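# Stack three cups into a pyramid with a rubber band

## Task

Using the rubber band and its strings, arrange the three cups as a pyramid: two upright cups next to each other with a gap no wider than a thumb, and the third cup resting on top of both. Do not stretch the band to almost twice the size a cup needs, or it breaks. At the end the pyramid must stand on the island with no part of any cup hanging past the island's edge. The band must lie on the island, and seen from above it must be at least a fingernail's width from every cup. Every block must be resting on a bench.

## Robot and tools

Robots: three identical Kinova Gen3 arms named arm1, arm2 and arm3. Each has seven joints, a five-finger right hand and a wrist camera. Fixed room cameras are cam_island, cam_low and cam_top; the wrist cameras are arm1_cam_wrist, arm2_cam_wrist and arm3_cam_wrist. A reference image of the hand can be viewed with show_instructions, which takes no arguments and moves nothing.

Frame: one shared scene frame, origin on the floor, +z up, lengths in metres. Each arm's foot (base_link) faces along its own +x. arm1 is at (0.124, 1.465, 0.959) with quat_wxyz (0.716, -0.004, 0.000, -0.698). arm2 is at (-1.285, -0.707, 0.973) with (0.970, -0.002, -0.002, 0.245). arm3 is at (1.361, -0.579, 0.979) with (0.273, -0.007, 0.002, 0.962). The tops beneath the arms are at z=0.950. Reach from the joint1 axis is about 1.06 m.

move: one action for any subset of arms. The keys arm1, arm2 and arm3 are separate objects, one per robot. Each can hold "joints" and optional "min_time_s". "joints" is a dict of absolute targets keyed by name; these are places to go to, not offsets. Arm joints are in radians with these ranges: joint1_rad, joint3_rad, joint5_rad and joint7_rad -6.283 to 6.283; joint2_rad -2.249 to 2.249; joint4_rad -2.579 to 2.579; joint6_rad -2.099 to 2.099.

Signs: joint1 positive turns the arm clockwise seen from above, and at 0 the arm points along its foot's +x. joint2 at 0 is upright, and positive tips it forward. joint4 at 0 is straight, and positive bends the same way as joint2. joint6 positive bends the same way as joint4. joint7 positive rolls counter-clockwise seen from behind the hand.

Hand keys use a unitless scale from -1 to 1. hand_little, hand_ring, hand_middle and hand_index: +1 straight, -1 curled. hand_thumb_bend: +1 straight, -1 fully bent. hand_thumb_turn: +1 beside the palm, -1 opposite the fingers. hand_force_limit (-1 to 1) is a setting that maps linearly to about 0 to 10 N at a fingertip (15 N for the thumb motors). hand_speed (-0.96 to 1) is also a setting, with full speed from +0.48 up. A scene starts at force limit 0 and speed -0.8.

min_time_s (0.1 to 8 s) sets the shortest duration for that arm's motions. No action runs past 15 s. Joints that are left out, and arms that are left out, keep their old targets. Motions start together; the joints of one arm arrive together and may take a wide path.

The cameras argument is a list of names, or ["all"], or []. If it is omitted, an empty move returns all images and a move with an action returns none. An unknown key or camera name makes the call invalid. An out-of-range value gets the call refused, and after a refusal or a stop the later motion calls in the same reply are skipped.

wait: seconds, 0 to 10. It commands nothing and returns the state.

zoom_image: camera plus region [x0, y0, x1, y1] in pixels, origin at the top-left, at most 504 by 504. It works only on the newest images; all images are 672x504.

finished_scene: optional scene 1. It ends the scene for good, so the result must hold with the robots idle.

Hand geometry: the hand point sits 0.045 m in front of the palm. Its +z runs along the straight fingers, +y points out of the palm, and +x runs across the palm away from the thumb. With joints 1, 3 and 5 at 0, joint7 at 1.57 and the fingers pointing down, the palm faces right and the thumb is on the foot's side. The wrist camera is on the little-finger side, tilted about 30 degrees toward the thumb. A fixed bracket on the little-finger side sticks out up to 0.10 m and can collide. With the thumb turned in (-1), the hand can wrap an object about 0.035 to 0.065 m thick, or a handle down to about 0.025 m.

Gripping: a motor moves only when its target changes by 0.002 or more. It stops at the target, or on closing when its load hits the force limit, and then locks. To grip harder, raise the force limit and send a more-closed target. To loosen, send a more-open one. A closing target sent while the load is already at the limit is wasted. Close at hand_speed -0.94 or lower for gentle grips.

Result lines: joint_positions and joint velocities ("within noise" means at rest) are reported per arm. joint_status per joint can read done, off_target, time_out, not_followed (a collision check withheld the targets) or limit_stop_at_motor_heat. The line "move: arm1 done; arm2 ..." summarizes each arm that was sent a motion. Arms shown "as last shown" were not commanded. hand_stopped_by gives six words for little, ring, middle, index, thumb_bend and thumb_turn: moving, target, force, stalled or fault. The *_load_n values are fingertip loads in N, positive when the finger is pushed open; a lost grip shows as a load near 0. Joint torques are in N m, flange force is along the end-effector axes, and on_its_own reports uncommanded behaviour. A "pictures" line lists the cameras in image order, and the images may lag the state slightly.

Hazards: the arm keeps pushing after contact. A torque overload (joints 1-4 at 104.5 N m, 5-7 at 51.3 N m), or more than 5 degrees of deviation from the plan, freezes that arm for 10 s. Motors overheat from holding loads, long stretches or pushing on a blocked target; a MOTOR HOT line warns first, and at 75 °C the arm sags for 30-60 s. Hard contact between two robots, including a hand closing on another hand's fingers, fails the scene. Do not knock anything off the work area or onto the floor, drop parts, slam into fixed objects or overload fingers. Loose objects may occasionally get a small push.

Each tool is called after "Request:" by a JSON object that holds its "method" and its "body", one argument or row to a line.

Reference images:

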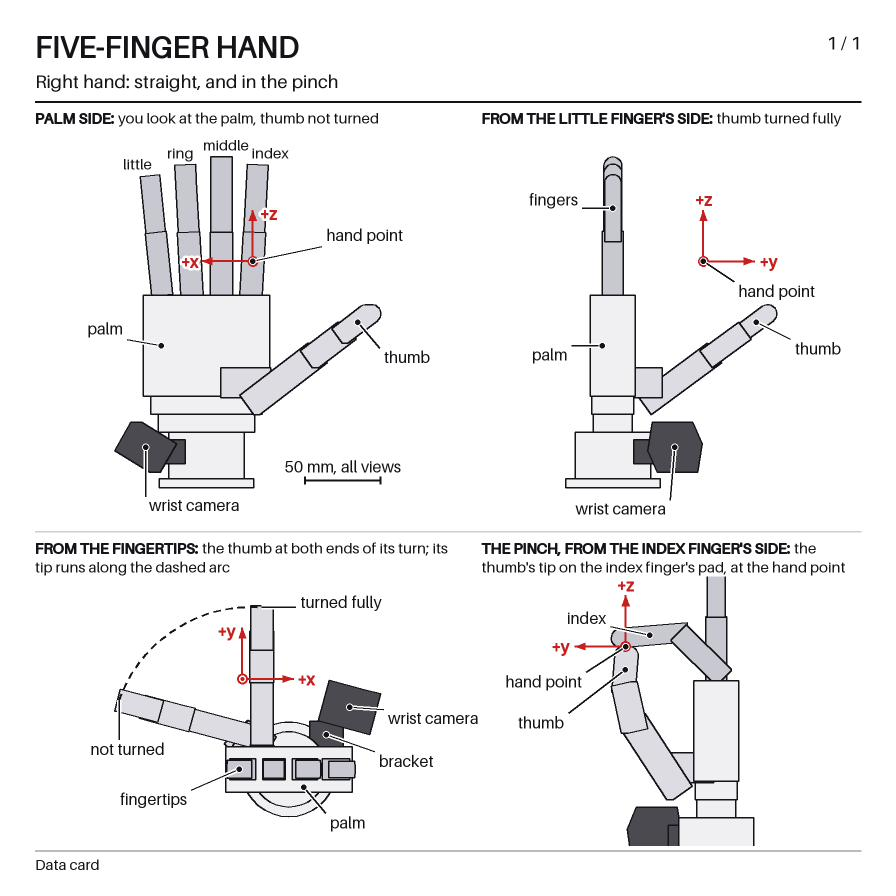

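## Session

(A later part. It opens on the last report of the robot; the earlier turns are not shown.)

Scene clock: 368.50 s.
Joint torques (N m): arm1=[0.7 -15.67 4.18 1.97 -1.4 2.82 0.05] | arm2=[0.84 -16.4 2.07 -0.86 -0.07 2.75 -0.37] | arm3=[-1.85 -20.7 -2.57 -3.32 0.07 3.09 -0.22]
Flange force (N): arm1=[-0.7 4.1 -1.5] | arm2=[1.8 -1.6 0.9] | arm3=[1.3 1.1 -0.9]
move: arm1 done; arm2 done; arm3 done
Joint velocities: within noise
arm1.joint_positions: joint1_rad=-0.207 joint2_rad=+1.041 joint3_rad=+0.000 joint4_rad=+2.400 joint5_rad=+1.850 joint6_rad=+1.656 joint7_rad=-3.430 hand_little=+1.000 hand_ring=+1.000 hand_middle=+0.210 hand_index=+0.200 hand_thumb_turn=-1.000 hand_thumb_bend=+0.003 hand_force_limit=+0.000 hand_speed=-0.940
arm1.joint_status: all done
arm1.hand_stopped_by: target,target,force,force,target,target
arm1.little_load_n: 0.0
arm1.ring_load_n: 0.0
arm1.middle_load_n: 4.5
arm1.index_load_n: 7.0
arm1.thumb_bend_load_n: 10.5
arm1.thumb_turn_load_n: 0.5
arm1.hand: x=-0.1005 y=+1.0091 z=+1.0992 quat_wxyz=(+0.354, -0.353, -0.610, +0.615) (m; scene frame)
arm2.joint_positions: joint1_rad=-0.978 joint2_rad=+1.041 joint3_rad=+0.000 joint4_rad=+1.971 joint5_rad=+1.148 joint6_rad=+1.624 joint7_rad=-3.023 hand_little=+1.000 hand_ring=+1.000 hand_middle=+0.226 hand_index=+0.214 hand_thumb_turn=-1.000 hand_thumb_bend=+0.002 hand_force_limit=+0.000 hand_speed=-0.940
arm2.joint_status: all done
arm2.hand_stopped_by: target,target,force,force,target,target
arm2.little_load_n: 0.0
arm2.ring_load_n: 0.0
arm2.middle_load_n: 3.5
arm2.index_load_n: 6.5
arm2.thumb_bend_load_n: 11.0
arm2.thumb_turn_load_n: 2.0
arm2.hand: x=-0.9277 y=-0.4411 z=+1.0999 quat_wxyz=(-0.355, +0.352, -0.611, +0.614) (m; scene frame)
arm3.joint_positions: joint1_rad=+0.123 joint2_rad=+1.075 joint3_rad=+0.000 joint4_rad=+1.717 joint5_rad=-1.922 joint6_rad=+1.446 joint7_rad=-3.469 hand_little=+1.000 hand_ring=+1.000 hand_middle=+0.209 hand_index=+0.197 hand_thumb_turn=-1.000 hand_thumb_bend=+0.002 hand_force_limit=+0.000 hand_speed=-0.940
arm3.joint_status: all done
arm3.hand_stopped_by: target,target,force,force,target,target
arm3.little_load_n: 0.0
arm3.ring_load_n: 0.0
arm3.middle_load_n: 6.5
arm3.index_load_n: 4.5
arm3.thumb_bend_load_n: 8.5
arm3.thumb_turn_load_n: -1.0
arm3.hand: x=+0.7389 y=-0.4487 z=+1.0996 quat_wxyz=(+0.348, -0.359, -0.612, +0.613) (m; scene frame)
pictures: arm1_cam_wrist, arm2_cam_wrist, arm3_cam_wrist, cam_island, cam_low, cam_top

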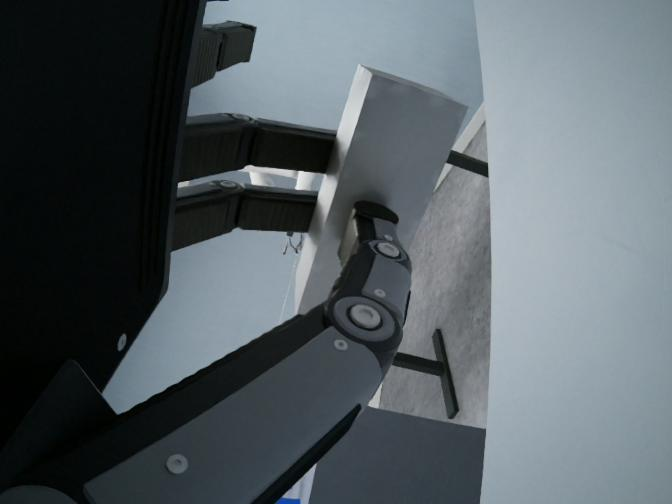

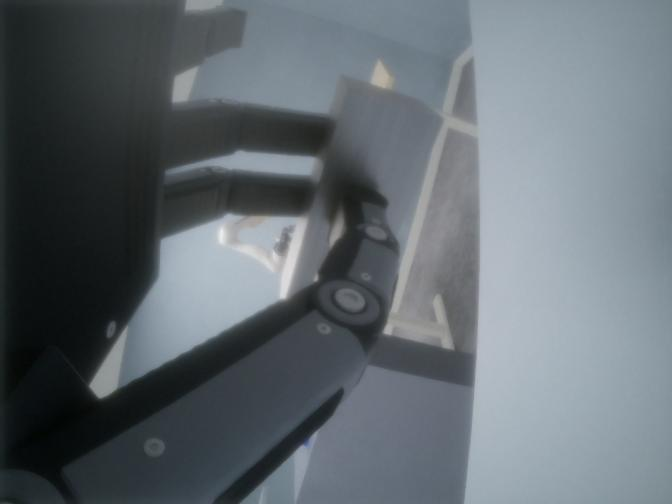

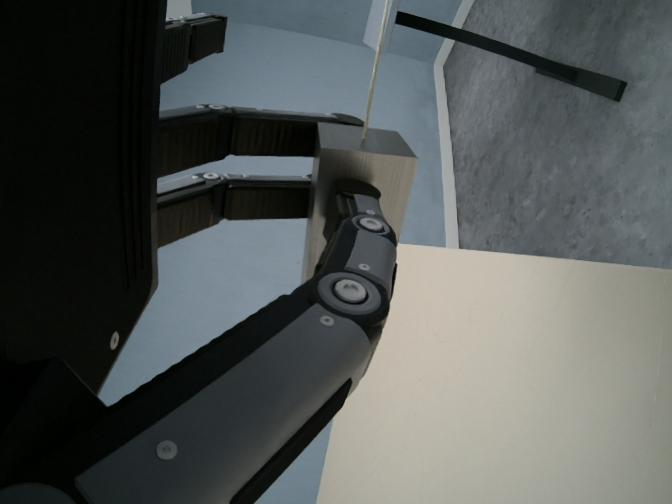

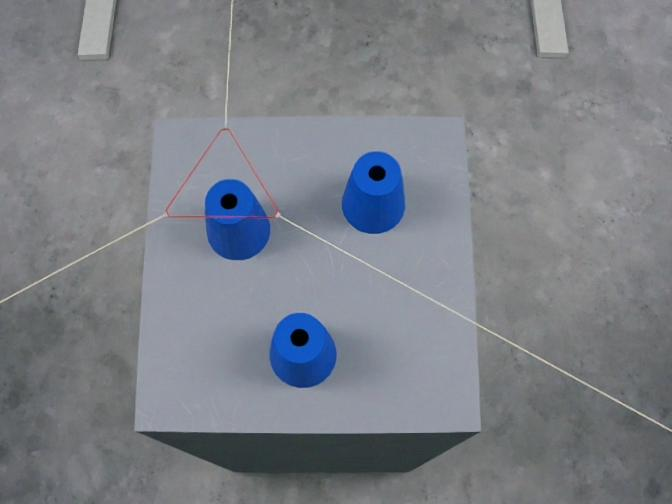

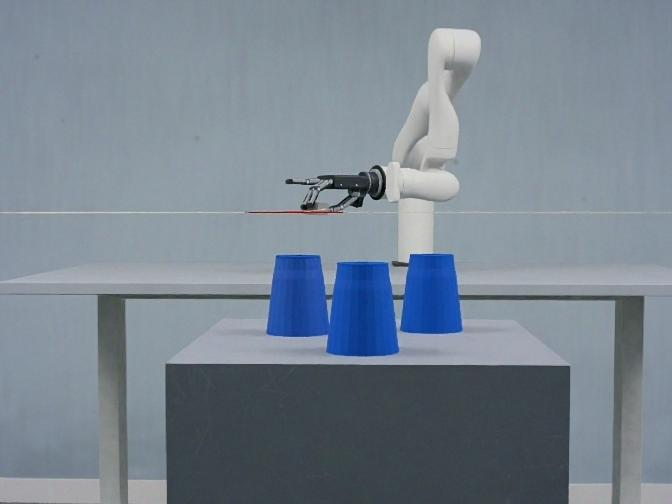

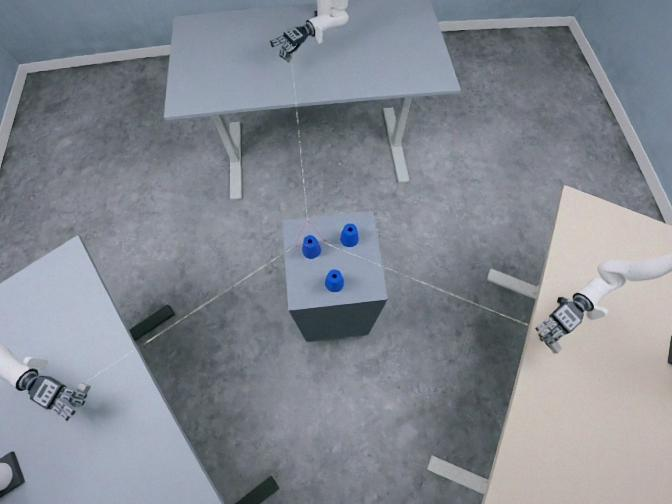

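Request:
{"method": "move", "body": {
  "arm1": {"joints":{"joint1_rad":-0.2096,"joint2_rad":1.2884,"joint4_rad":2.304,"joint5_rad":1.8321,"joint6_rad":1.6951,"joint7_rad":-3.5758},"min_time_s":4},
  "arm2": {"joints":{"joint1_rad":-0.984,"joint2_rad":1.2381,"joint4_rad":1.89,"joint5_rad":1.139,"joint6_rad":1.5764,"joint7_rad":-3.1294},"min_time_s":4},
  "arm3": {"joints":{"joint1_rad":0.1234,"joint2_rad":1.2519,"joint4_rad":1.648,"joint5_rad":-1.9317,"joint6_rad":1.484,"joint7_rad":-3.3676},"min_time_s":4},
  "cameras": ["cam_island","cam_low","arm1_cam_wrist"]
}}

Request:
{"method": "zoom_image", "body": {
  "camera": "cam_island",
  "region": [130, 100, 430, 350]
}}

Request:
{"method": "zoom_image", "body": {
  "camera": "cam_low",
  "region": [220, 230, 420, 370]
}}

Scene clock: 390.23 s.
Joint torques (N m): arm1=[0.79 -16.11 4.28 3.17 -1.78 2.54 0.06] | arm2=[0.8 -16.87 2.18 0.15 -0.33 2.71 -0.31] | arm3=[-1.88 -20.91 -2.64 -2.37 0.41 3.12 -0.21]
Flange force (N): arm1=[-0.8 3.3 -1.7] | arm2=[1.5 -2.2 1.0] | arm3=[1.5 0.8 -0.8]
move: arm1 done; arm2 done; arm3 done
Joint velocities: within noise
arm1.joint_positions: joint1_rad=-0.210 joint2_rad=+1.288 joint3_rad=+0.000 joint4_rad=+2.304 joint5_rad=+1.832 joint6_rad=+1.695 joint7_rad=-3.576 hand_little=+1.000 hand_ring=+1.000 hand_middle=+0.210 hand_index=+0.200 hand_thumb_turn=-1.000 hand_thumb_bend=+0.003 hand_force_limit=+0.000 hand_speed=-0.940
arm1.joint_status: all done
arm1.hand_stopped_by: target,target,force,force,target,target
arm1.little_load_n: 0.0
arm1.ring_load_n: 0.0
arm1.middle_load_n: 4.0
arm1.index_load_n: 7.0
arm1.thumb_bend_load_n: 10.5
arm1.thumb_turn_load_n: 0.5
arm1.hand: x=-0.1009 y=+1.0118 z=+1.0212 quat_wxyz=(+0.354, -0.353, -0.610, +0.615) (m; scene frame)
arm2.joint_positions: joint1_rad=-0.984 joint2_rad=+1.238 joint3_rad=+0.000 joint4_rad=+1.890 joint5_rad=+1.139 joint6_rad=+1.576 joint7_rad=-3.129 hand_little=+1.000 hand_ring=+1.000 hand_middle=+0.226 hand_index=+0.214 hand_thumb_turn=-1.000 hand_thumb_bend=+0.002 hand_force_limit=+0.000 hand_speed=-0.940
arm2.joint_status: all done
arm2.hand_stopped_by: target,target,force,force,target,target
arm2.little_load_n: 0.0
arm2.ring_load_n: 0.0
arm2.middle_load_n: 3.5
arm2.index_load_n: 6.5
arm2.thumb_bend_load_n: 11.0
arm2.thumb_turn_load_n: 2.5
arm2.hand: x=-0.9299 y=-0.4428 z=+1.0219 quat_wxyz=(-0.355, +0.352, -0.611, +0.614) (m; scene frame)
arm3.joint_positions: joint1_rad=+0.123 joint2_rad=+1.252 joint3_rad=+0.000 joint4_rad=+1.648 joint5_rad=-1.932 joint6_rad=+1.484 joint7_rad=-3.368 hand_little=+1.000 hand_ring=+1.000 hand_middle=+0.209 hand_index=+0.197 hand_thumb_turn=-1.000 hand_thumb_bend=+0.002 hand_force_limit=+0.000 hand_speed=-0.940
arm3.joint_status: all done
arm3.hand_stopped_by: target,target,force,force,target,target
arm3.little_load_n: 0.0
arm3.ring_load_n: 0.0
arm3.middle_load_n: 6.5
arm3.index_load_n: 5.0
arm3.thumb_bend_load_n: 8.5
arm3.thumb_turn_load_n: -1.0
arm3.hand: x=+0.7425 y=-0.4510 z=+1.0216 quat_wxyz=(+0.348, -0.359, -0.612, +0.613) (m; scene frame)
pictures: arm1_cam_wrist, cam_island, cam_low

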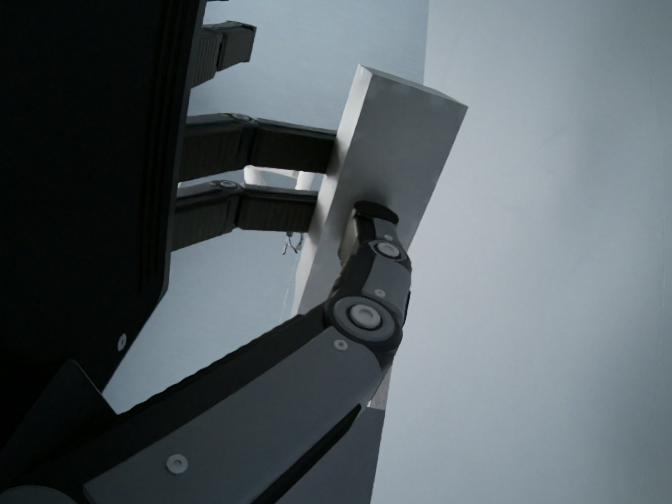

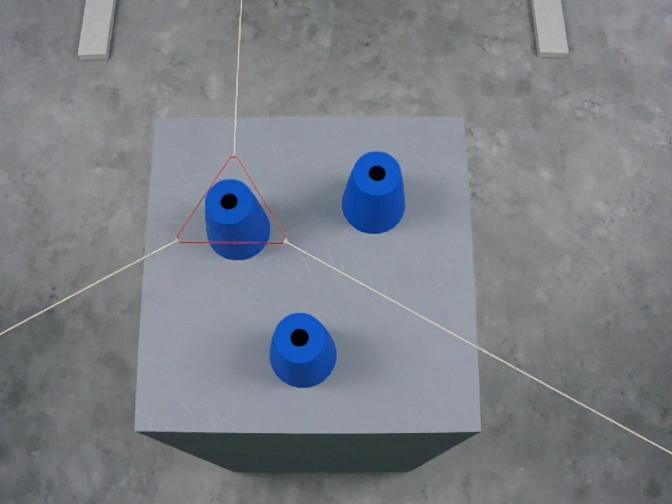

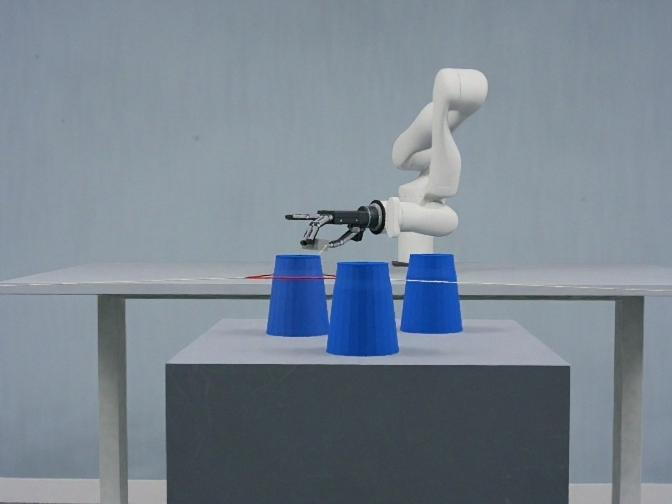

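Scaled by 1.680 from the camera's 672x504 image, which has a finer 960x720 frame.

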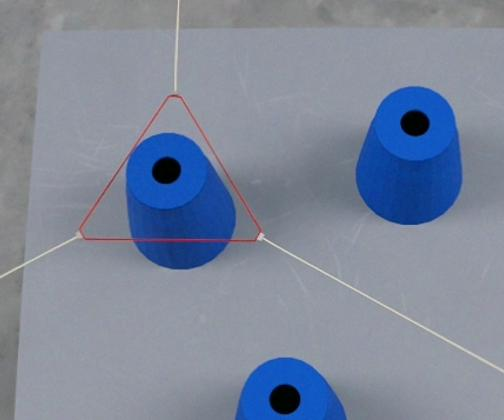

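Scaled by 2.520 from the camera's 672x504 image, which has a finer 960x720 frame.

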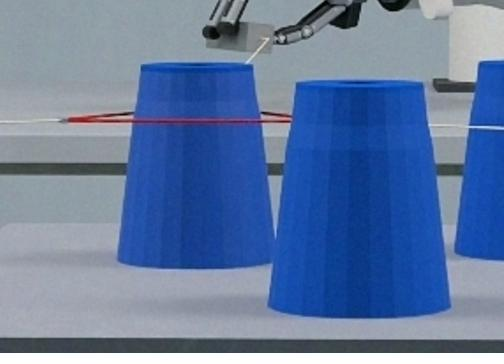

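Request:
{"method": "move", "body": {
  "arm1": {"joints":{"joint2_rad":1.3109,"joint4_rad":2.2907,"joint5_rad":1.8309,"joint6_rad":1.6975,"joint7_rad":-3.5851},"min_time_s":1},
  "arm2": {"joints":{"joint2_rad":1.258,"joint4_rad":1.8785,"joint5_rad":1.139,"joint6_rad":1.5729,"joint7_rad":-3.1369},"min_time_s":1},
  "arm3": {"joints":{"joint2_rad":1.2702,"joint4_rad":1.637,"joint5_rad":-1.9323,"joint6_rad":1.4866,"joint7_rad":-3.3605},"min_time_s":1}
}}

Request:
{"method": "move", "body": {
  "arm1": {"joints":{"joint1_rad":-0.1754,"joint2_rad":1.2175,"joint4_rad":2.1876,"joint5_rad":1.8832,"joint6_rad":1.6535,"joint7_rad":-3.3921},"min_time_s":3},
  "arm2": {"joints":{"joint1_rad":-0.8966,"joint2_rad":1.2238,"joint4_rad":1.8012,"joint5_rad":1.2286,"joint6_rad":1.61,"joint7_rad":-3.0318},"min_time_s":3},
  "arm3": {"joints":{"joint1_rad":0.11,"joint2_rad":1.2652,"joint4_rad":1.489,"joint5_rad":-1.929,"joint6_rad":1.4287,"joint7_rad":-3.5032},"min_time_s":3},
  "cameras": ["cam_island","cam_low"]
}}

Request:
{"method": "zoom_image", "body": {
  "camera": "cam_island",
  "region": [130, 100, 430, 350]
}}

Request:
{"method": "zoom_image", "body": {
  "camera": "cam_low",
  "region": [220, 230, 420, 370]
}}

Scene clock: 421.03 s.
Joint torques (N m): arm1=[0.75 -16.2 4.34 3.17 -1.84 2.56 0.09] | arm2=[0.81 -16.88 2.15 0.23 -0.42 2.7 -0.32] | arm3=[-1.85 -21 -2.66 -2.31 0.44 3.12 -0.21]
Flange force (N): arm1=[-0.4 3.3 -1.7] | arm2=[1.4 -2.3 1.1] | arm3=[1.5 1.0 -0.8]
move: arm1 done; arm2 done; arm3 done
Joint velocities: within noise
arm1.joint_positions: joint1_rad=-0.210 joint2_rad=+1.311 joint3_rad=+0.000 joint4_rad=+2.291 joint5_rad=+1.831 joint6_rad=+1.698 joint7_rad=-3.585 hand_little=+1.000 hand_ring=+1.000 hand_middle=+0.210 hand_index=+0.200 hand_thumb_turn=-1.000 hand_thumb_bend=+0.003 hand_force_limit=+0.000 hand_speed=-0.940
arm1.joint_status: all done
arm1.hand_stopped_by: target,target,force,force,target,target
arm1.little_load_n: 0.0
arm1.ring_load_n: 0.0
arm1.middle_load_n: 4.0
arm1.index_load_n: 7.0
arm1.thumb_bend_load_n: 10.5
arm1.thumb_turn_load_n: 0.5
arm1.hand: x=-0.1010 y=+1.0118 z=+1.0134 quat_wxyz=(+0.354, -0.353, -0.610, +0.615) (m; scene frame)
arm2.joint_positions: joint1_rad=-0.984 joint2_rad=+1.258 joint3_rad=+0.000 joint4_rad=+1.878 joint5_rad=+1.139 joint6_rad=+1.573 joint7_rad=-3.137 hand_little=+1.000 hand_ring=+1.000 hand_middle=+0.226 hand_index=+0.214 hand_thumb_turn=-1.000 hand_thumb_bend=+0.002 hand_force_limit=+0.000 hand_speed=-0.940
arm2.joint_status: all done
arm2.hand_stopped_by: target,target,force,force,target,target
arm2.little_load_n: 0.0
arm2.ring_load_n: 0.0
arm2.middle_load_n: 3.5
arm2.index_load_n: 6.5
arm2.thumb_bend_load_n: 11.0
arm2.thumb_turn_load_n: 2.0
arm2.hand: x=-0.9299 y=-0.4428 z=+1.0139 quat_wxyz=(-0.355, +0.352, -0.611, +0.614) (m; scene frame)
arm3.joint_positions: joint1_rad=+0.123 joint2_rad=+1.270 joint3_rad=+0.000 joint4_rad=+1.637 joint5_rad=-1.932 joint6_rad=+1.487 joint7_rad=-3.361 hand_little=+1.000 hand_ring=+1.000 hand_middle=+0.209 hand_index=+0.197 hand_thumb_turn=-1.000 hand_thumb_bend=+0.002 hand_force_limit=+0.000 hand_speed=-0.940
arm3.joint_status: all done
arm3.hand_stopped_by: target,target,force,force,target,target
arm3.little_load_n: 0.0
arm3.ring_load_n: 0.0
arm3.middle_load_n: 6.5
arm3.index_load_n: 4.5
arm3.thumb_bend_load_n: 8.5
arm3.thumb_turn_load_n: -1.0
arm3.hand: x=+0.7425 y=-0.4509 z=+1.0137 quat_wxyz=(+0.348, -0.359, -0.612, +0.613) (m; scene frame)
pictures: none

Scene clock: 424.33 s.
Joint torques (N m): arm1=[0.24 -17.81 4.25 0.81 -0.82 3.06 -0.03] | arm2=[0.95 -18.17 2.67 -1.41 0.41 2.74 -0.43] | arm3=[-1.47 -22.78 -2.57 -4.37 -0.61 2.95 -0.1]
Flange force (N): arm1=[1.0 3.5 -2.2] | arm2=[3.6 -2.0 -0.2] | arm3=[-0.4 1.0 -1.9]
move: arm1 done; arm2 done; arm3 done
Joint velocities: within noise
arm1.joint_positions: joint1_rad=-0.175 joint2_rad=+1.218 joint3_rad=+0.000 joint4_rad=+2.188 joint5_rad=+1.883 joint6_rad=+1.653 joint7_rad=-3.392 hand_little=+1.000 hand_ring=+1.000 hand_middle=+0.210 hand_index=+0.200 hand_thumb_turn=-1.000 hand_thumb_bend=+0.003 hand_force_limit=+0.000 hand_speed=-0.940
arm1.joint_status: all done
arm1.hand_stopped_by: target,target,force,force,target,target
arm1.little_load_n: 0.0
arm1.ring_load_n: 0.0
arm1.middle_load_n: 4.5
arm1.index_load_n: 6.0
arm1.thumb_bend_load_n: 10.5
arm1.thumb_turn_load_n: -0.5
arm1.hand: x=-0.1008 y=+0.9658 z=+1.0293 quat_wxyz=(+0.354, -0.353, -0.610, +0.615) (m; scene frame)
arm2.joint_positions: joint1_rad=-0.897 joint2_rad=+1.224 joint3_rad=+0.000 joint4_rad=+1.801 joint5_rad=+1.229 joint6_rad=+1.610 joint7_rad=-3.032 hand_little=+1.000 hand_ring=+1.000 hand_middle=+0.226 hand_index=+0.214 hand_thumb_turn=-1.000 hand_thumb_bend=+0.002 hand_force_limit=+0.000 hand_speed=-0.940
arm2.joint_status: all done
arm2.hand_stopped_by: target,target,force,force,target,target
arm2.little_load_n: 0.0
arm2.ring_load_n: 0.0
arm2.middle_load_n: 4.5
arm2.index_load_n: 5.5
arm2.thumb_bend_load_n: 11.0
arm2.thumb_turn_load_n: 0.5
arm2.hand: x=-0.8900 y=-0.4198 z=+1.0298 quat_wxyz=(-0.355, +0.352, -0.611, +0.614) (m; scene frame)
arm3.joint_positions: joint1_rad=+0.110 joint2_rad=+1.265 joint3_rad=+0.000 joint4_rad=+1.489 joint5_rad=-1.929 joint6_rad=+1.429 joint7_rad=-3.503 hand_little=+1.000 hand_ring=+1.000 hand_middle=+0.209 hand_index=+0.197 hand_thumb_turn=-1.000 hand_thumb_bend=+0.002 hand_force_limit=+0.000 hand_speed=-0.940
arm3.joint_status: all done
arm3.hand_stopped_by: target,target,force,force,target,target
arm3.little_load_n: 0.0
arm3.ring_load_n: 0.0
arm3.middle_load_n: 5.5
arm3.index_load_n: 5.5
arm3.thumb_bend_load_n: 8.5
arm3.thumb_turn_load_n: 0.0
arm3.hand: x=+0.7025 y=-0.4278 z=+1.0297 quat_wxyz=(+0.348, -0.359, -0.612, +0.613) (m; scene frame)
pictures: cam_island, cam_low

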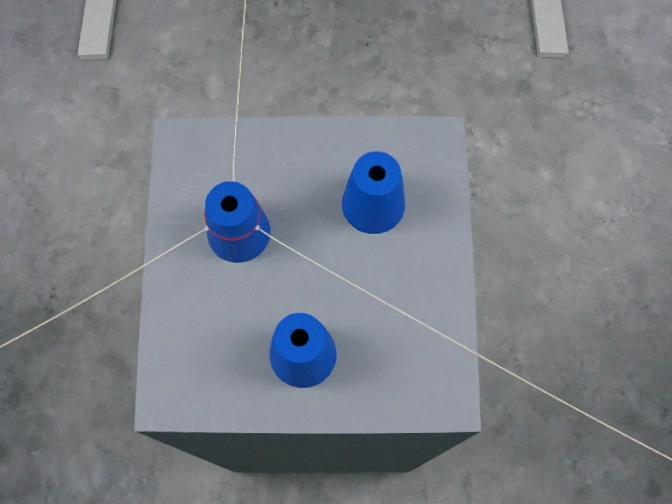

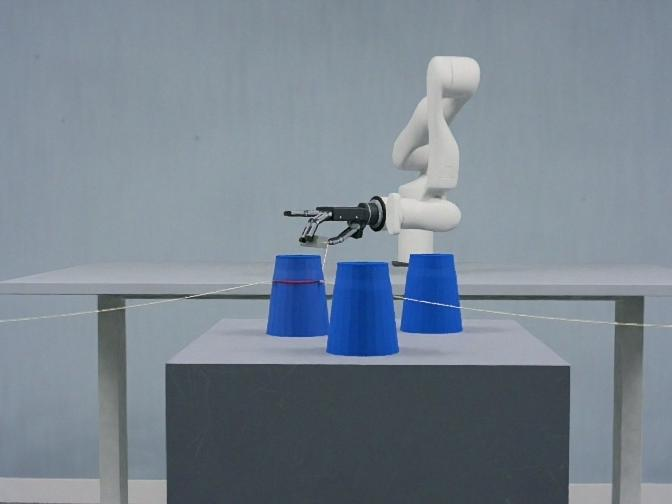

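Scaled by 1.680 from the camera's 672x504 image, which has a finer 960x720 frame.

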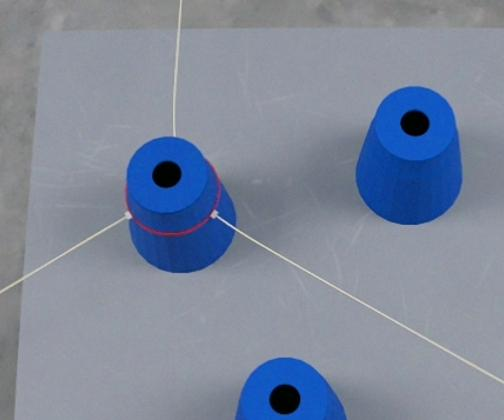

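Scaled by 2.520 from the camera's 672x504 image, which has a finer 960x720 frame.

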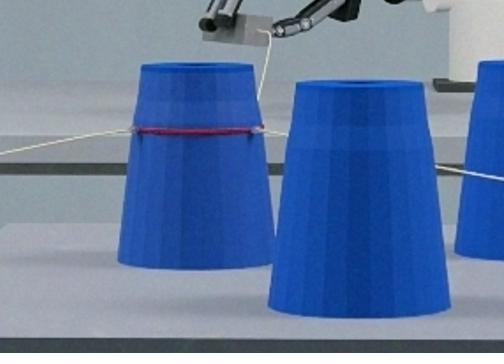

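Request:
{"method": "move", "body": {
  "arm1": {"joints":{"joint1_rad":-0.1585,"joint2_rad":0.6081,"joint3_rad":0,"joint4_rad":2.2047,"joint5_rad":1.8937,"joint6_rad":1.4629,"joint7_rad":-2.8303},"min_time_s":3},
  "arm2": {"joints":{"joint1_rad":-0.8477,"joint2_rad":0.7592,"joint3_rad":0,"joint4_rad":1.8363,"joint5_rad":1.3162,"joint6_rad":1.7226,"joint7_rad":-2.6151},"min_time_s":3},
  "arm3": {"joints":{"joint1_rad":0.1026,"joint2_rad":0.8901,"joint3_rad":0,"joint4_rad":1.4691,"joint5_rad":-1.8556,"joint6_rad":1.2985,"joint7_rad":-3.8847},"min_time_s":3},
  "cameras": ["cam_island","cam_low"]
}}

Scene clock: 452.97 s.
Joint torques (N m): arm1=[0.29 -15.57 3.08 -4.28 0.84 3 -0.04] | arm2=[1 -16.81 1.92 -4.75 1.52 2.42 -0.44] | arm3=[-1.47 -22.24 -2.2 -7.19 -1.51 2.38 -0.12]
Flange force (N): arm1=[0.3 3.9 -1.5] | arm2=[3.7 -0.3 -0.5] | arm3=[-0.7 1.7 -2.0]
move: arm1 done; arm2 done; arm3 done
Joint velocities: within noise
arm1.joint_positions: joint1_rad=-0.159 joint2_rad=+0.608 joint3_rad=+0.000 joint4_rad=+2.205 joint5_rad=+1.894 joint6_rad=+1.463 joint7_rad=-2.830 hand_little=+1.000 hand_ring=+1.000 hand_middle=+0.210 hand_index=+0.200 hand_thumb_turn=-1.000 hand_thumb_bend=+0.003 hand_force_limit=+0.000 hand_speed=-0.940
arm1.joint_status: all done
arm1.hand_stopped_by: target,target,force,force,target,target
arm1.little_load_n: 0.0
arm1.ring_load_n: 0.0
arm1.middle_load_n: 4.5
arm1.index_load_n: 6.0
arm1.thumb_bend_load_n: 10.5
arm1.thumb_turn_load_n: -0.5
arm1.hand: x=-0.0997 y=+0.9377 z=+1.2354 quat_wxyz=(+0.354, -0.353, -0.610, +0.615) (m; scene frame)
arm2.joint_positions: joint1_rad=-0.848 joint2_rad=+0.759 joint3_rad=+0.000 joint4_rad=+1.836 joint5_rad=+1.316 joint6_rad=+1.723 joint7_rad=-2.615 hand_little=+1.000 hand_ring=+1.000 hand_middle=+0.226 hand_index=+0.214 hand_thumb_turn=-1.000 hand_thumb_bend=+0.002 hand_force_limit=+0.000 hand_speed=-0.940
arm2.joint_status: all done
arm2.hand_stopped_by: target,target,force,force,target,target
arm2.little_load_n: -0.5
arm2.ring_load_n: 0.0
arm2.middle_load_n: 4.5
arm2.index_load_n: 5.5
arm2.thumb_bend_load_n: 11.0
arm2.thumb_turn_load_n: 0.5
arm2.hand: x=-0.8660 y=-0.4047 z=+1.2358 quat_wxyz=(-0.355, +0.352, -0.611, +0.614) (m; scene frame)
arm3.joint_positions: joint1_rad=+0.103 joint2_rad=+0.890 joint3_rad=+0.000 joint4_rad=+1.469 joint5_rad=-1.856 joint6_rad=+1.299 joint7_rad=-3.885 hand_little=+1.000 hand_ring=+1.000 hand_middle=+0.209 hand_index=+0.197 hand_thumb_turn=-1.000 hand_thumb_bend=+0.002 hand_force_limit=+0.000 hand_speed=-0.940
arm3.joint_status: all done
arm3.hand_stopped_by: target,target,force,force,target,target
arm3.little_load_n: 0.0
arm3.ring_load_n: 0.0
arm3.middle_load_n: 5.5
arm3.index_load_n: 5.5
arm3.thumb_bend_load_n: 8.5
arm3.thumb_turn_load_n: -0.5
arm3.hand: x=+0.6749 y=-0.4116 z=+1.2354 quat_wxyz=(+0.348, -0.359, -0.612, +0.613) (m; scene frame)
pictures: cam_island, cam_low

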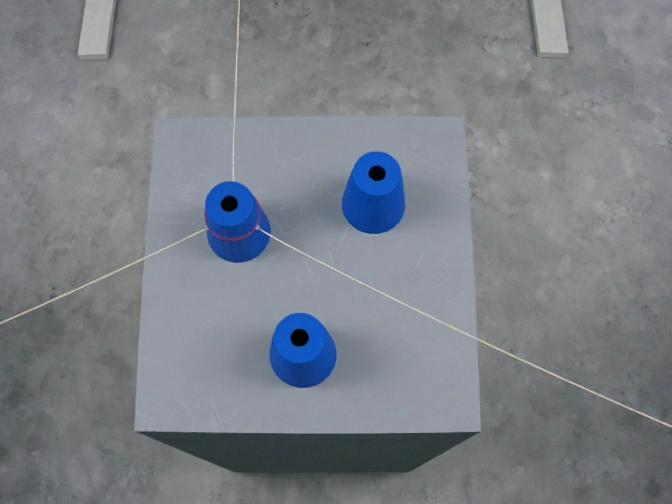

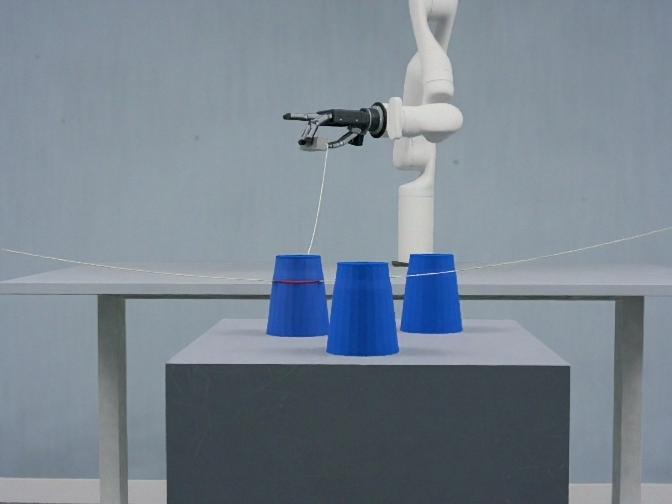

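Request:
{"method": "move", "body": {
  "arm1": {"joints":{"joint1_rad":-0.1231,"joint2_rad":0.3456,"joint3_rad":0,"joint4_rad":1.6887,"joint5_rad":1.7451,"joint6_rad":1.2368,"joint7_rad":-2.0637},"min_time_s":3.5},
  "arm2": {"joints":{"joint1_rad":-0.7309,"joint2_rad":0.5556,"joint3_rad":0,"joint4_rad":1.3825,"joint5_rad":1.5060,"joint6_rad":1.7374,"joint7_rad":-1.9436},"min_time_s":3.5},
  "arm3": {"joints":{"joint1_rad":0.0855,"joint2_rad":0.8509,"joint3_rad":0,"joint4_rad":0.8039,"joint5_rad":-1.6071,"joint6_rad":1.1637,"joint7_rad":-4.6209},"min_time_s":3.5},
  "cameras": ["cam_island","cam_low"]
}}

Scene clock: 462.03 s.
Joint torques (N m): arm1=[0.24 -15.82 2.34 -9.19 2.43 1.65 -0.06] | arm2=[0.96 -17.65 1.44 -8.38 2.71 1.01 -0.44] | arm3=[-1.53 -24.32 -2.07 -9.79 -2.32 0.47 -0.11]
Flange force (N): arm1=[0.0 3.1 -0.6] | arm2=[3.4 1.4 -0.9] | arm3=[-1.5 2.6 -2.8]
move: arm1 done; arm2 done; arm3 done
Joint velocities: within noise
arm1.joint_positions: joint1_rad=-0.123 joint2_rad=+0.346 joint3_rad=+0.000 joint4_rad=+1.689 joint5_rad=+1.745 joint6_rad=+1.237 joint7_rad=-2.064 hand_little=+1.000 hand_ring=+1.000 hand_middle=+0.210 hand_index=+0.200 hand_thumb_turn=-1.000 hand_thumb_bend=+0.003 hand_force_limit=+0.000 hand_speed=-0.940
arm1.joint_status: all done
arm1.hand_stopped_by: target,target,force,force,target,target
arm1.little_load_n: 0.0
arm1.ring_load_n: 0.0
arm1.middle_load_n: 4.5
arm1.index_load_n: 6.0
arm1.thumb_bend_load_n: 10.5
arm1.thumb_turn_load_n: -0.5
arm1.hand: x=-0.0987 y=+0.8569 z=+1.4436 quat_wxyz=(+0.354, -0.353, -0.610, +0.615) (m; scene frame)
arm2.joint_positions: joint1_rad=-0.731 joint2_rad=+0.556 joint3_rad=+0.000 joint4_rad=+1.383 joint5_rad=+1.506 joint6_rad=+1.737 joint7_rad=-1.944 hand_little=+1.000 hand_ring=+1.000 hand_middle=+0.226 hand_index=+0.214 hand_thumb_turn=-1.000 hand_thumb_bend=+0.002 hand_force_limit=+0.000 hand_speed=-0.940
arm2.joint_status: all done
arm2.hand_stopped_by: target,target,force,force,target,target
arm2.little_load_n: 0.0
arm2.ring_load_n: 0.0
arm2.middle_load_n: 4.5
arm2.index_load_n: 5.5
arm2.thumb_bend_load_n: 11.5
arm2.thumb_turn_load_n: 0.5
arm2.hand: x=-0.7961 y=-0.3634 z=+1.4442 quat_wxyz=(-0.355, +0.352, -0.611, +0.614) (m; scene frame)
arm3.joint_positions: joint1_rad=+0.086 joint2_rad=+0.851 joint3_rad=+0.000 joint4_rad=+0.804 joint5_rad=-1.607 joint6_rad=+1.164 joint7_rad=-4.621 hand_little=+1.000 hand_ring=+1.000 hand_middle=+0.209 hand_index=+0.197 hand_thumb_turn=-1.000 hand_thumb_bend=+0.002 hand_force_limit=+0.000 hand_speed=-0.940
arm3.joint_status: all done
arm3.hand_stopped_by: target,target,force,force,target,target
arm3.little_load_n: 0.0
arm3.ring_load_n: 0.0
arm3.middle_load_n: 5.5
arm3.index_load_n: 5.5
arm3.thumb_bend_load_n: 8.0
arm3.thumb_turn_load_n: 0.0
arm3.hand: x=+0.6012 y=-0.3686 z=+1.4433 quat_wxyz=(+0.348, -0.359, -0.612, +0.613) (m; scene frame)
pictures: cam_island, cam_low

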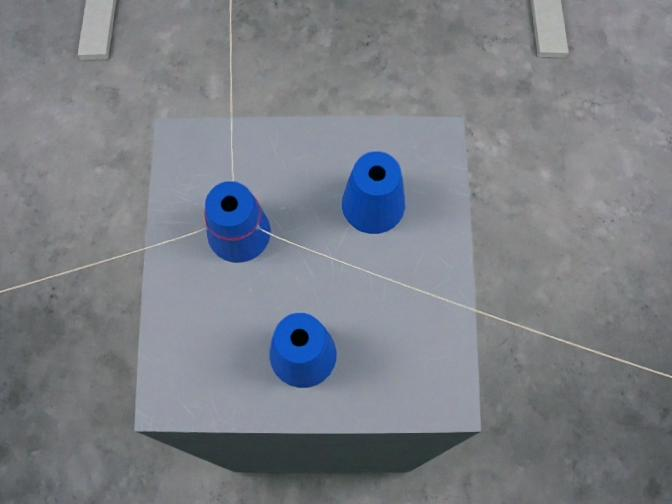

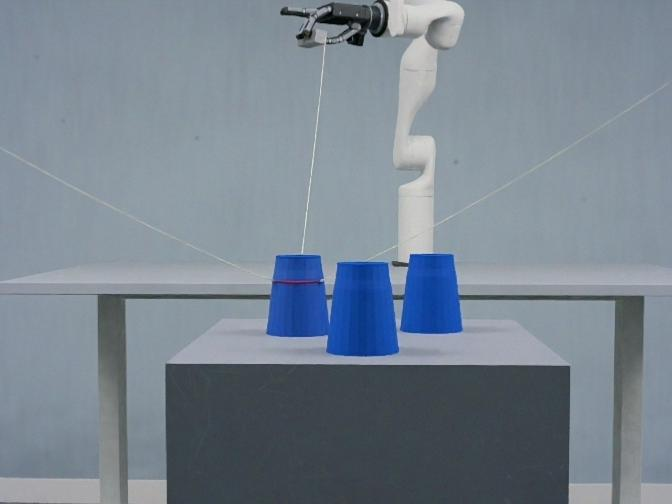

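Request:
{"method": "move", "body": {
  "arm1": {"joints":{"joint1_rad":-0.1231,"joint2_rad":0.3005,"joint3_rad":0,"joint4_rad":1.5823,"joint5_rad":1.6911,"joint6_rad":1.2145,"joint7_rad":-1.9045},"min_time_s":4},
  "arm2": {"joints":{"joint1_rad":-0.7309,"joint2_rad":0.5198,"joint3_rad":0,"joint4_rad":1.2775,"joint5_rad":1.5303,"joint6_rad":1.7449,"joint7_rad":-1.8008},"min_time_s":4},
  "arm3": {"joints":{"joint1_rad":0.0855,"joint2_rad":0.8500,"joint3_rad":0,"joint4_rad":0.6463,"joint5_rad":-1.5386,"joint6_rad":1.1633,"joint7_rad":-4.7936},"min_time_s":4},
  "cameras": ["cam_island","cam_low"]
}}

Scene clock: 469.57 s.
Joint torques (N m): arm1=[0.26 -15.64 2.21 -9.79 2.63 1.21 -0.04] | arm2=[0.97 -17.43 1.43 -8.83 2.84 0.69 -0.42] | arm3=[-1.49 -24.46 -2.14 -9.84 -2.32 0.02 -0.1]
Flange force (N): arm1=[-0.1 3.4 -0.7] | arm2=[3.9 2.2 -0.8] | arm3=[-1.5 2.9 -2.8]
move: arm1 done; arm2 done; arm3 done
Joint velocities: within noise
arm1.joint_positions: joint1_rad=-0.123 joint2_rad=+0.301 joint3_rad=+0.000 joint4_rad=+1.582 joint5_rad=+1.691 joint6_rad=+1.215 joint7_rad=-1.905 hand_little=+1.000 hand_ring=+1.000 hand_middle=+0.210 hand_index=+0.200 hand_thumb_turn=-1.000 hand_thumb_bend=+0.003 hand_force_limit=+0.000 hand_speed=-0.940
arm1.joint_status: all done
arm1.hand_stopped_by: target,target,force,force,target,target
arm1.little_load_n: 0.0
arm1.ring_load_n: 0.0
arm1.middle_load_n: 4.5
arm1.index_load_n: 6.0
arm1.thumb_bend_load_n: 10.5
arm1.thumb_turn_load_n: -0.5
arm1.hand: x=-0.0984 y=+0.8572 z=+1.4937 quat_wxyz=(+0.354, -0.353, -0.610, +0.615) (m; scene frame)
arm2.joint_positions: joint1_rad=-0.731 joint2_rad=+0.520 joint3_rad=+0.000 joint4_rad=+1.277 joint5_rad=+1.530 joint6_rad=+1.745 joint7_rad=-1.801 hand_little=+1.000 hand_ring=+1.000 hand_middle=+0.226 hand_index=+0.214 hand_thumb_turn=-1.000 hand_thumb_bend=+0.002 hand_force_limit=+0.000 hand_speed=-0.940
arm2.joint_status: all done
arm2.hand_stopped_by: target,target,force,force,target,target
arm2.little_load_n: 0.0
arm2.ring_load_n: 0.0
arm2.middle_load_n: 4.5
arm2.index_load_n: 5.0
arm2.thumb_bend_load_n: 11.0
arm2.thumb_turn_load_n: 0.5
arm2.hand: x=-0.7964 y=-0.3633 z=+1.4942 quat_wxyz=(-0.355, +0.352, -0.611, +0.614) (m; scene frame)
arm3.joint_positions: joint1_rad=+0.085 joint2_rad=+0.850 joint3_rad=+0.000 joint4_rad=+0.646 joint5_rad=-1.539 joint6_rad=+1.163 joint7_rad=-4.794 hand_little=+1.000 hand_ring=+1.000 hand_middle=+0.209 hand_index=+0.197 hand_thumb_turn=-1.000 hand_thumb_bend=+0.002 hand_force_limit=+0.000 hand_speed=-0.940
arm3.joint_status: all done
arm3.hand_stopped_by: target,target,force,force,target,target
arm3.little_load_n: 0.0
arm3.ring_load_n: 0.0
arm3.middle_load_n: 5.5
arm3.index_load_n: 5.5
arm3.thumb_bend_load_n: 8.5
arm3.thumb_turn_load_n: -0.5
arm3.hand: x=+0.6005 y=-0.3682 z=+1.4933 quat_wxyz=(+0.348, -0.359, -0.612, +0.613) (m; scene frame)
pictures: cam_island, cam_low

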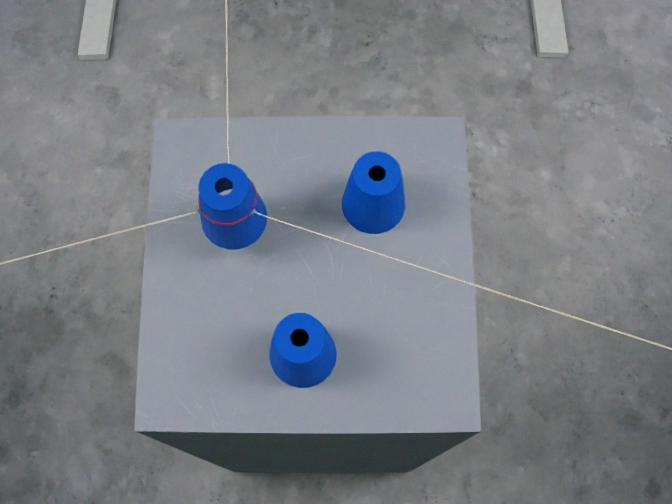

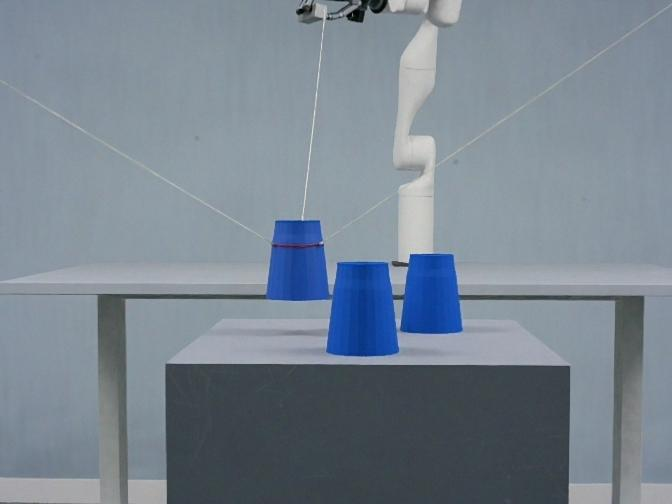

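Request:
{"method": "move", "body": {
  "arm1": {"joints":{"joint1_rad":-0.2620,"joint2_rad":0.4846,"joint3_rad":0,"joint4_rad":1.3005,"joint5_rad":1.6219,"joint6_rad":1.3400,"joint7_rad":-1.7911},"min_time_s":5},
  "arm2": {"joints":{"joint1_rad":-0.5293,"joint2_rad":0.4707,"joint3_rad":0,"joint4_rad":1.3588,"joint5_rad":1.5766,"joint6_rad":1.5487,"joint7_rad":-1.8296},"min_time_s":5},
  "arm3": {"joints":{"joint1_rad":0.0750,"joint2_rad":0.5403,"joint3_rad":0,"joint4_rad":1.2266,"joint5_rad":-1.6574,"joint6_rad":1.1602,"joint7_rad":-4.4983},"min_time_s":5},
  "cameras": ["cam_island","cam_low"]
}}

Scene clock: 483.93 s.
Joint torques (N m): arm1=[0.31 -18.79 2.89 -9.56 2.8 0.92 -0.07] | arm2=[1.02 -17.08 1.31 -9.25 2.87 0.76 -0.48] | arm3=[-1.53 -19.67 -1.6 -9.69 -2.29 0.88 -0.1]
Flange force (N): arm1=[0.1 3.2 -0.3] | arm2=[3.1 1.8 -1.8] | arm3=[-0.6 2.6 -2.6]
move: arm1 done; arm2 done; arm3 done
Joint velocities: within noise
arm1.joint_positions: joint1_rad=-0.262 joint2_rad=+0.485 joint3_rad=+0.000 joint4_rad=+1.300 joint5_rad=+1.622 joint6_rad=+1.340 joint7_rad=-1.791 hand_little=+1.000 hand_ring=+1.000 hand_middle=+0.210 hand_index=+0.200 hand_thumb_turn=-1.000 hand_thumb_bend=+0.003 hand_force_limit=+0.000 hand_speed=-0.940
arm1.joint_status: all done
arm1.hand_stopped_by: target,target,force,force,target,target
arm1.little_load_n: 0.0
arm1.ring_load_n: 0.0
arm1.middle_load_n: 4.5
arm1.index_load_n: 6.5
arm1.thumb_bend_load_n: 10.5
arm1.thumb_turn_load_n: -1.0
arm1.hand: x=-0.0177 y=+0.7905 z=+1.4937 quat_wxyz=(+0.354, -0.353, -0.610, +0.615) (m; scene frame)
arm2.joint_positions: joint1_rad=-0.529 joint2_rad=+0.471 joint3_rad=+0.000 joint4_rad=+1.359 joint5_rad=+1.577 joint6_rad=+1.549 joint7_rad=-1.830 hand_little=+1.000 hand_ring=+1.000 hand_middle=+0.226 hand_index=+0.214 hand_thumb_turn=-1.000 hand_thumb_bend=+0.002 hand_force_limit=+0.000 hand_speed=-0.940
arm2.joint_status: all done
arm2.hand_stopped_by: target,target,force,force,target,target
arm2.little_load_n: 0.0
arm2.ring_load_n: 0.0
arm2.middle_load_n: 4.5
arm2.index_load_n: 5.0
arm2.thumb_bend_load_n: 11.0
arm2.thumb_turn_load_n: 0.5
arm2.hand: x=-0.7157 y=-0.4301 z=+1.4948 quat_wxyz=(-0.355, +0.352, -0.611, +0.614) (m; scene frame)
arm3.joint_positions: joint1_rad=+0.075 joint2_rad=+0.540 joint3_rad=+0.000 joint4_rad=+1.227 joint5_rad=-1.657 joint6_rad=+1.160 joint7_rad=-4.498 hand_little=+1.000 hand_ring=+1.000 hand_middle=+0.209 hand_index=+0.197 hand_thumb_turn=-1.000 hand_thumb_bend=+0.002 hand_force_limit=+0.000 hand_speed=-0.940
arm3.joint_status: all done
arm3.hand_stopped_by: target,target,force,force,target,target
arm3.little_load_n: 0.0
arm3.ring_load_n: 0.0
arm3.middle_load_n: 5.5
arm3.index_load_n: 5.5
arm3.thumb_bend_load_n: 8.5
arm3.thumb_turn_load_n: -0.5
arm3.hand: x=+0.6813 y=-0.4350 z=+1.4934 quat_wxyz=(+0.348, -0.359, -0.612, +0.613) (m; scene frame)
pictures: cam_island, cam_low

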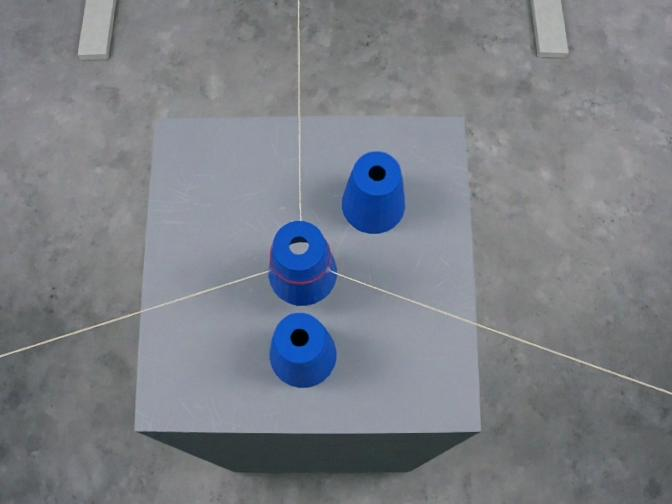

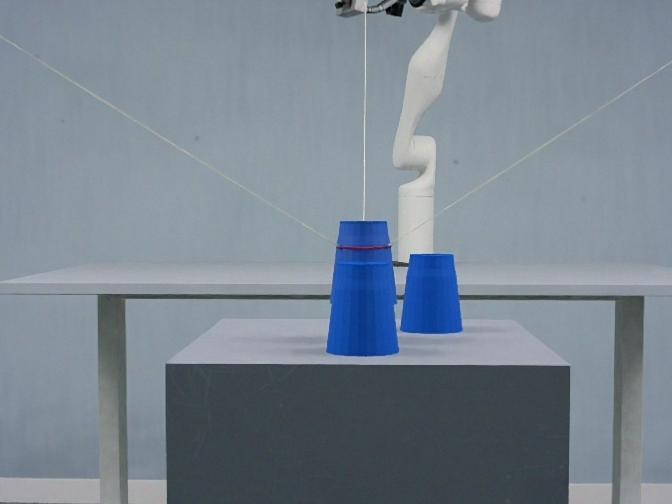

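Request:
{"method": "zoom_image", "body": {
  "camera": "cam_island",
  "region": [240, 140, 440, 400]
}}

Scaled by 1.938 from the camera's 672x504 image, which has a finer 960x720 frame.

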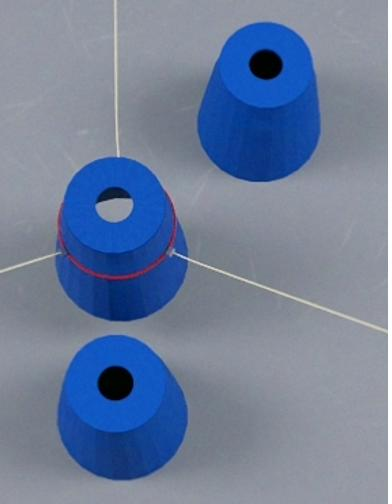

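Request:
{"method": "move", "body": {
  "arm1": {"joints":{"joint1_rad":-0.2620,"joint2_rad":0.5188,"joint3_rad":0,"joint4_rad":1.4092,"joint5_rad":1.6548,"joint6_rad":1.3497,"joint7_rad":-1.9373},"min_time_s":3.5},
  "arm2": {"joints":{"joint1_rad":-0.5293,"joint2_rad":0.5098,"joint3_rad":0,"joint4_rad":1.4622,"joint5_rad":1.5797,"joint6_rad":1.5497,"joint7_rad":-1.9720},"min_time_s":3.5},
  "arm3": {"joints":{"joint1_rad":0.0750,"joint2_rad":0.5730,"joint3_rad":0,"joint4_rad":1.3351,"joint5_rad":-1.7172,"joint6_rad":1.1766,"joint7_rad":-4.3458},"min_time_s":3.5},
  "cameras": ["cam_island","cam_low"]
}}

Request:
{"method": "zoom_image", "body": {
  "camera": "cam_island",
  "region": [240, 140, 440, 400]
}}

Request:
{"method": "zoom_image", "body": {
  "camera": "cam_low",
  "region": [260, 200, 500, 380]
}}

Scene clock: 495.90 s.
Joint torques (N m): arm1=[0.31 -18.9 2.95 -9.22 2.68 1.27 -0.07] | arm2=[0.98 -17.36 1.31 -8.91 2.71 1.13 -0.43] | arm3=[-1.54 -19.86 -1.62 -9.35 -2.16 1.28 -0.09]
Flange force (N): arm1=[0.4 3.1 -0.6] | arm2=[3.2 1.6 -1.6] | arm3=[-0.6 2.4 -2.5]
move: arm1 done; arm2 done; arm3 done
Joint velocities: within noise
arm1.joint_positions: joint1_rad=-0.262 joint2_rad=+0.519 joint3_rad=+0.000 joint4_rad=+1.409 joint5_rad=+1.655 joint6_rad=+1.350 joint7_rad=-1.937 hand_little=+1.000 hand_ring=+1.000 hand_middle=+0.210 hand_index=+0.200 hand_thumb_turn=-1.000 hand_thumb_bend=+0.003 hand_force_limit=+0.000 hand_speed=-0.940
arm1.joint_status: all done
arm1.hand_stopped_by: target,target,force,force,target,target
arm1.little_load_n: 0.0
arm1.ring_load_n: 0.0
arm1.middle_load_n: 4.5
arm1.index_load_n: 6.0
arm1.thumb_bend_load_n: 10.5
arm1.thumb_turn_load_n: -1.0
arm1.hand: x=-0.0180 y=+0.7902 z=+1.4437 quat_wxyz=(+0.354, -0.353, -0.610, +0.615) (m; scene frame)
arm2.joint_positions: joint1_rad=-0.529 joint2_rad=+0.510 joint3_rad=+0.000 joint4_rad=+1.462 joint5_rad=+1.580 joint6_rad=+1.550 joint7_rad=-1.972 hand_little=+1.000 hand_ring=+1.000 hand_middle=+0.226 hand_index=+0.214 hand_thumb_turn=-1.000 hand_thumb_bend=+0.002 hand_force_limit=+0.000 hand_speed=-0.940
arm2.joint_status: all done
arm2.hand_stopped_by: target,target,force,force,target,target
arm2.little_load_n: 0.0
arm2.ring_load_n: -0.5
arm2.middle_load_n: 4.5
arm2.index_load_n: 5.0
arm2.thumb_bend_load_n: 11.0
arm2.thumb_turn_load_n: 0.5
arm2.hand: x=-0.7154 y=-0.4302 z=+1.4447 quat_wxyz=(-0.355, +0.352, -0.611, +0.614) (m; scene frame)
arm3.joint_positions: joint1_rad=+0.075 joint2_rad=+0.573 joint3_rad=+0.000 joint4_rad=+1.335 joint5_rad=-1.717 joint6_rad=+1.177 joint7_rad=-4.346 hand_little=+1.000 hand_ring=+1.000 hand_middle=+0.209 hand_index=+0.197 hand_thumb_turn=-1.000 hand_thumb_bend=+0.002 hand_force_limit=+0.000 hand_speed=-0.940
arm3.joint_status: all done
arm3.hand_stopped_by: target,target,force,force,target,target
arm3.little_load_n: 0.0
arm3.ring_load_n: 0.0
arm3.middle_load_n: 5.5
arm3.index_load_n: 5.5
arm3.thumb_bend_load_n: 8.5
arm3.thumb_turn_load_n: -0.5
arm3.hand: x=+0.6819 y=-0.4354 z=+1.4433 quat_wxyz=(+0.348, -0.359, -0.612, +0.613) (m; scene frame)
pictures: cam_island, cam_low

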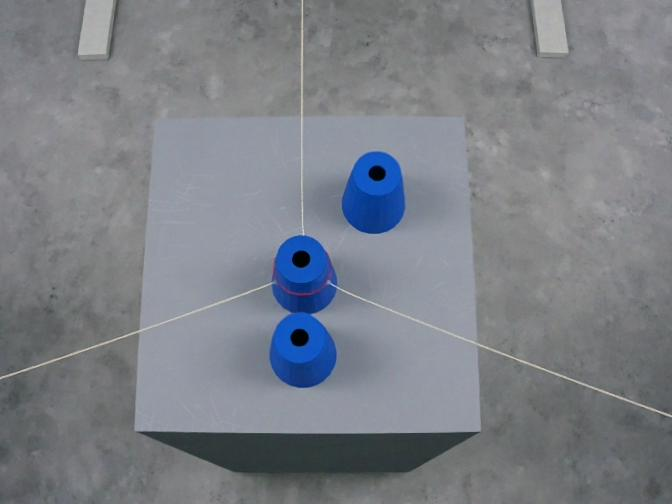

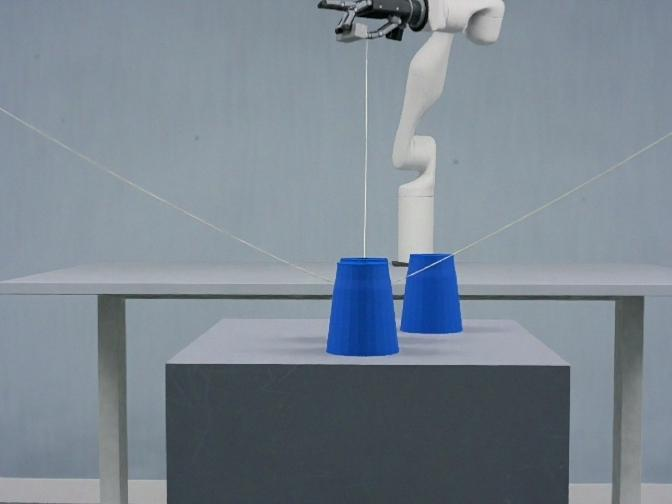

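Scaled by 1.938 from the camera's 672x504 image, which has a finer 960x720 frame.

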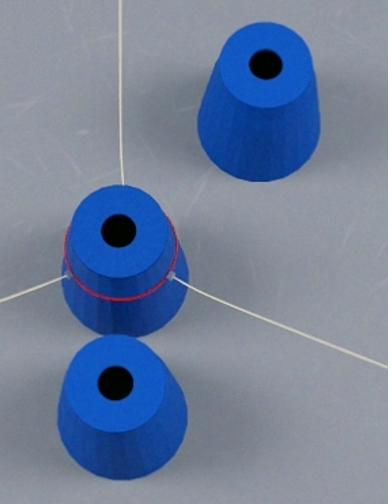

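Scaled by 2.100 from the camera's 672x504 image, which has a finer 960x720 frame.

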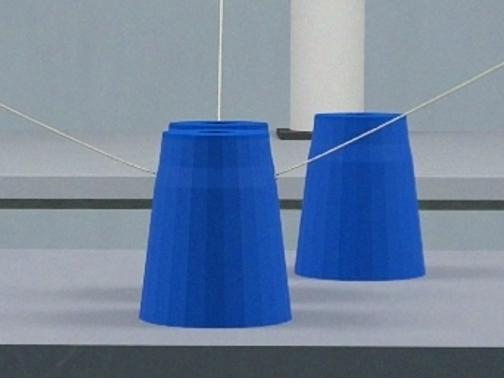

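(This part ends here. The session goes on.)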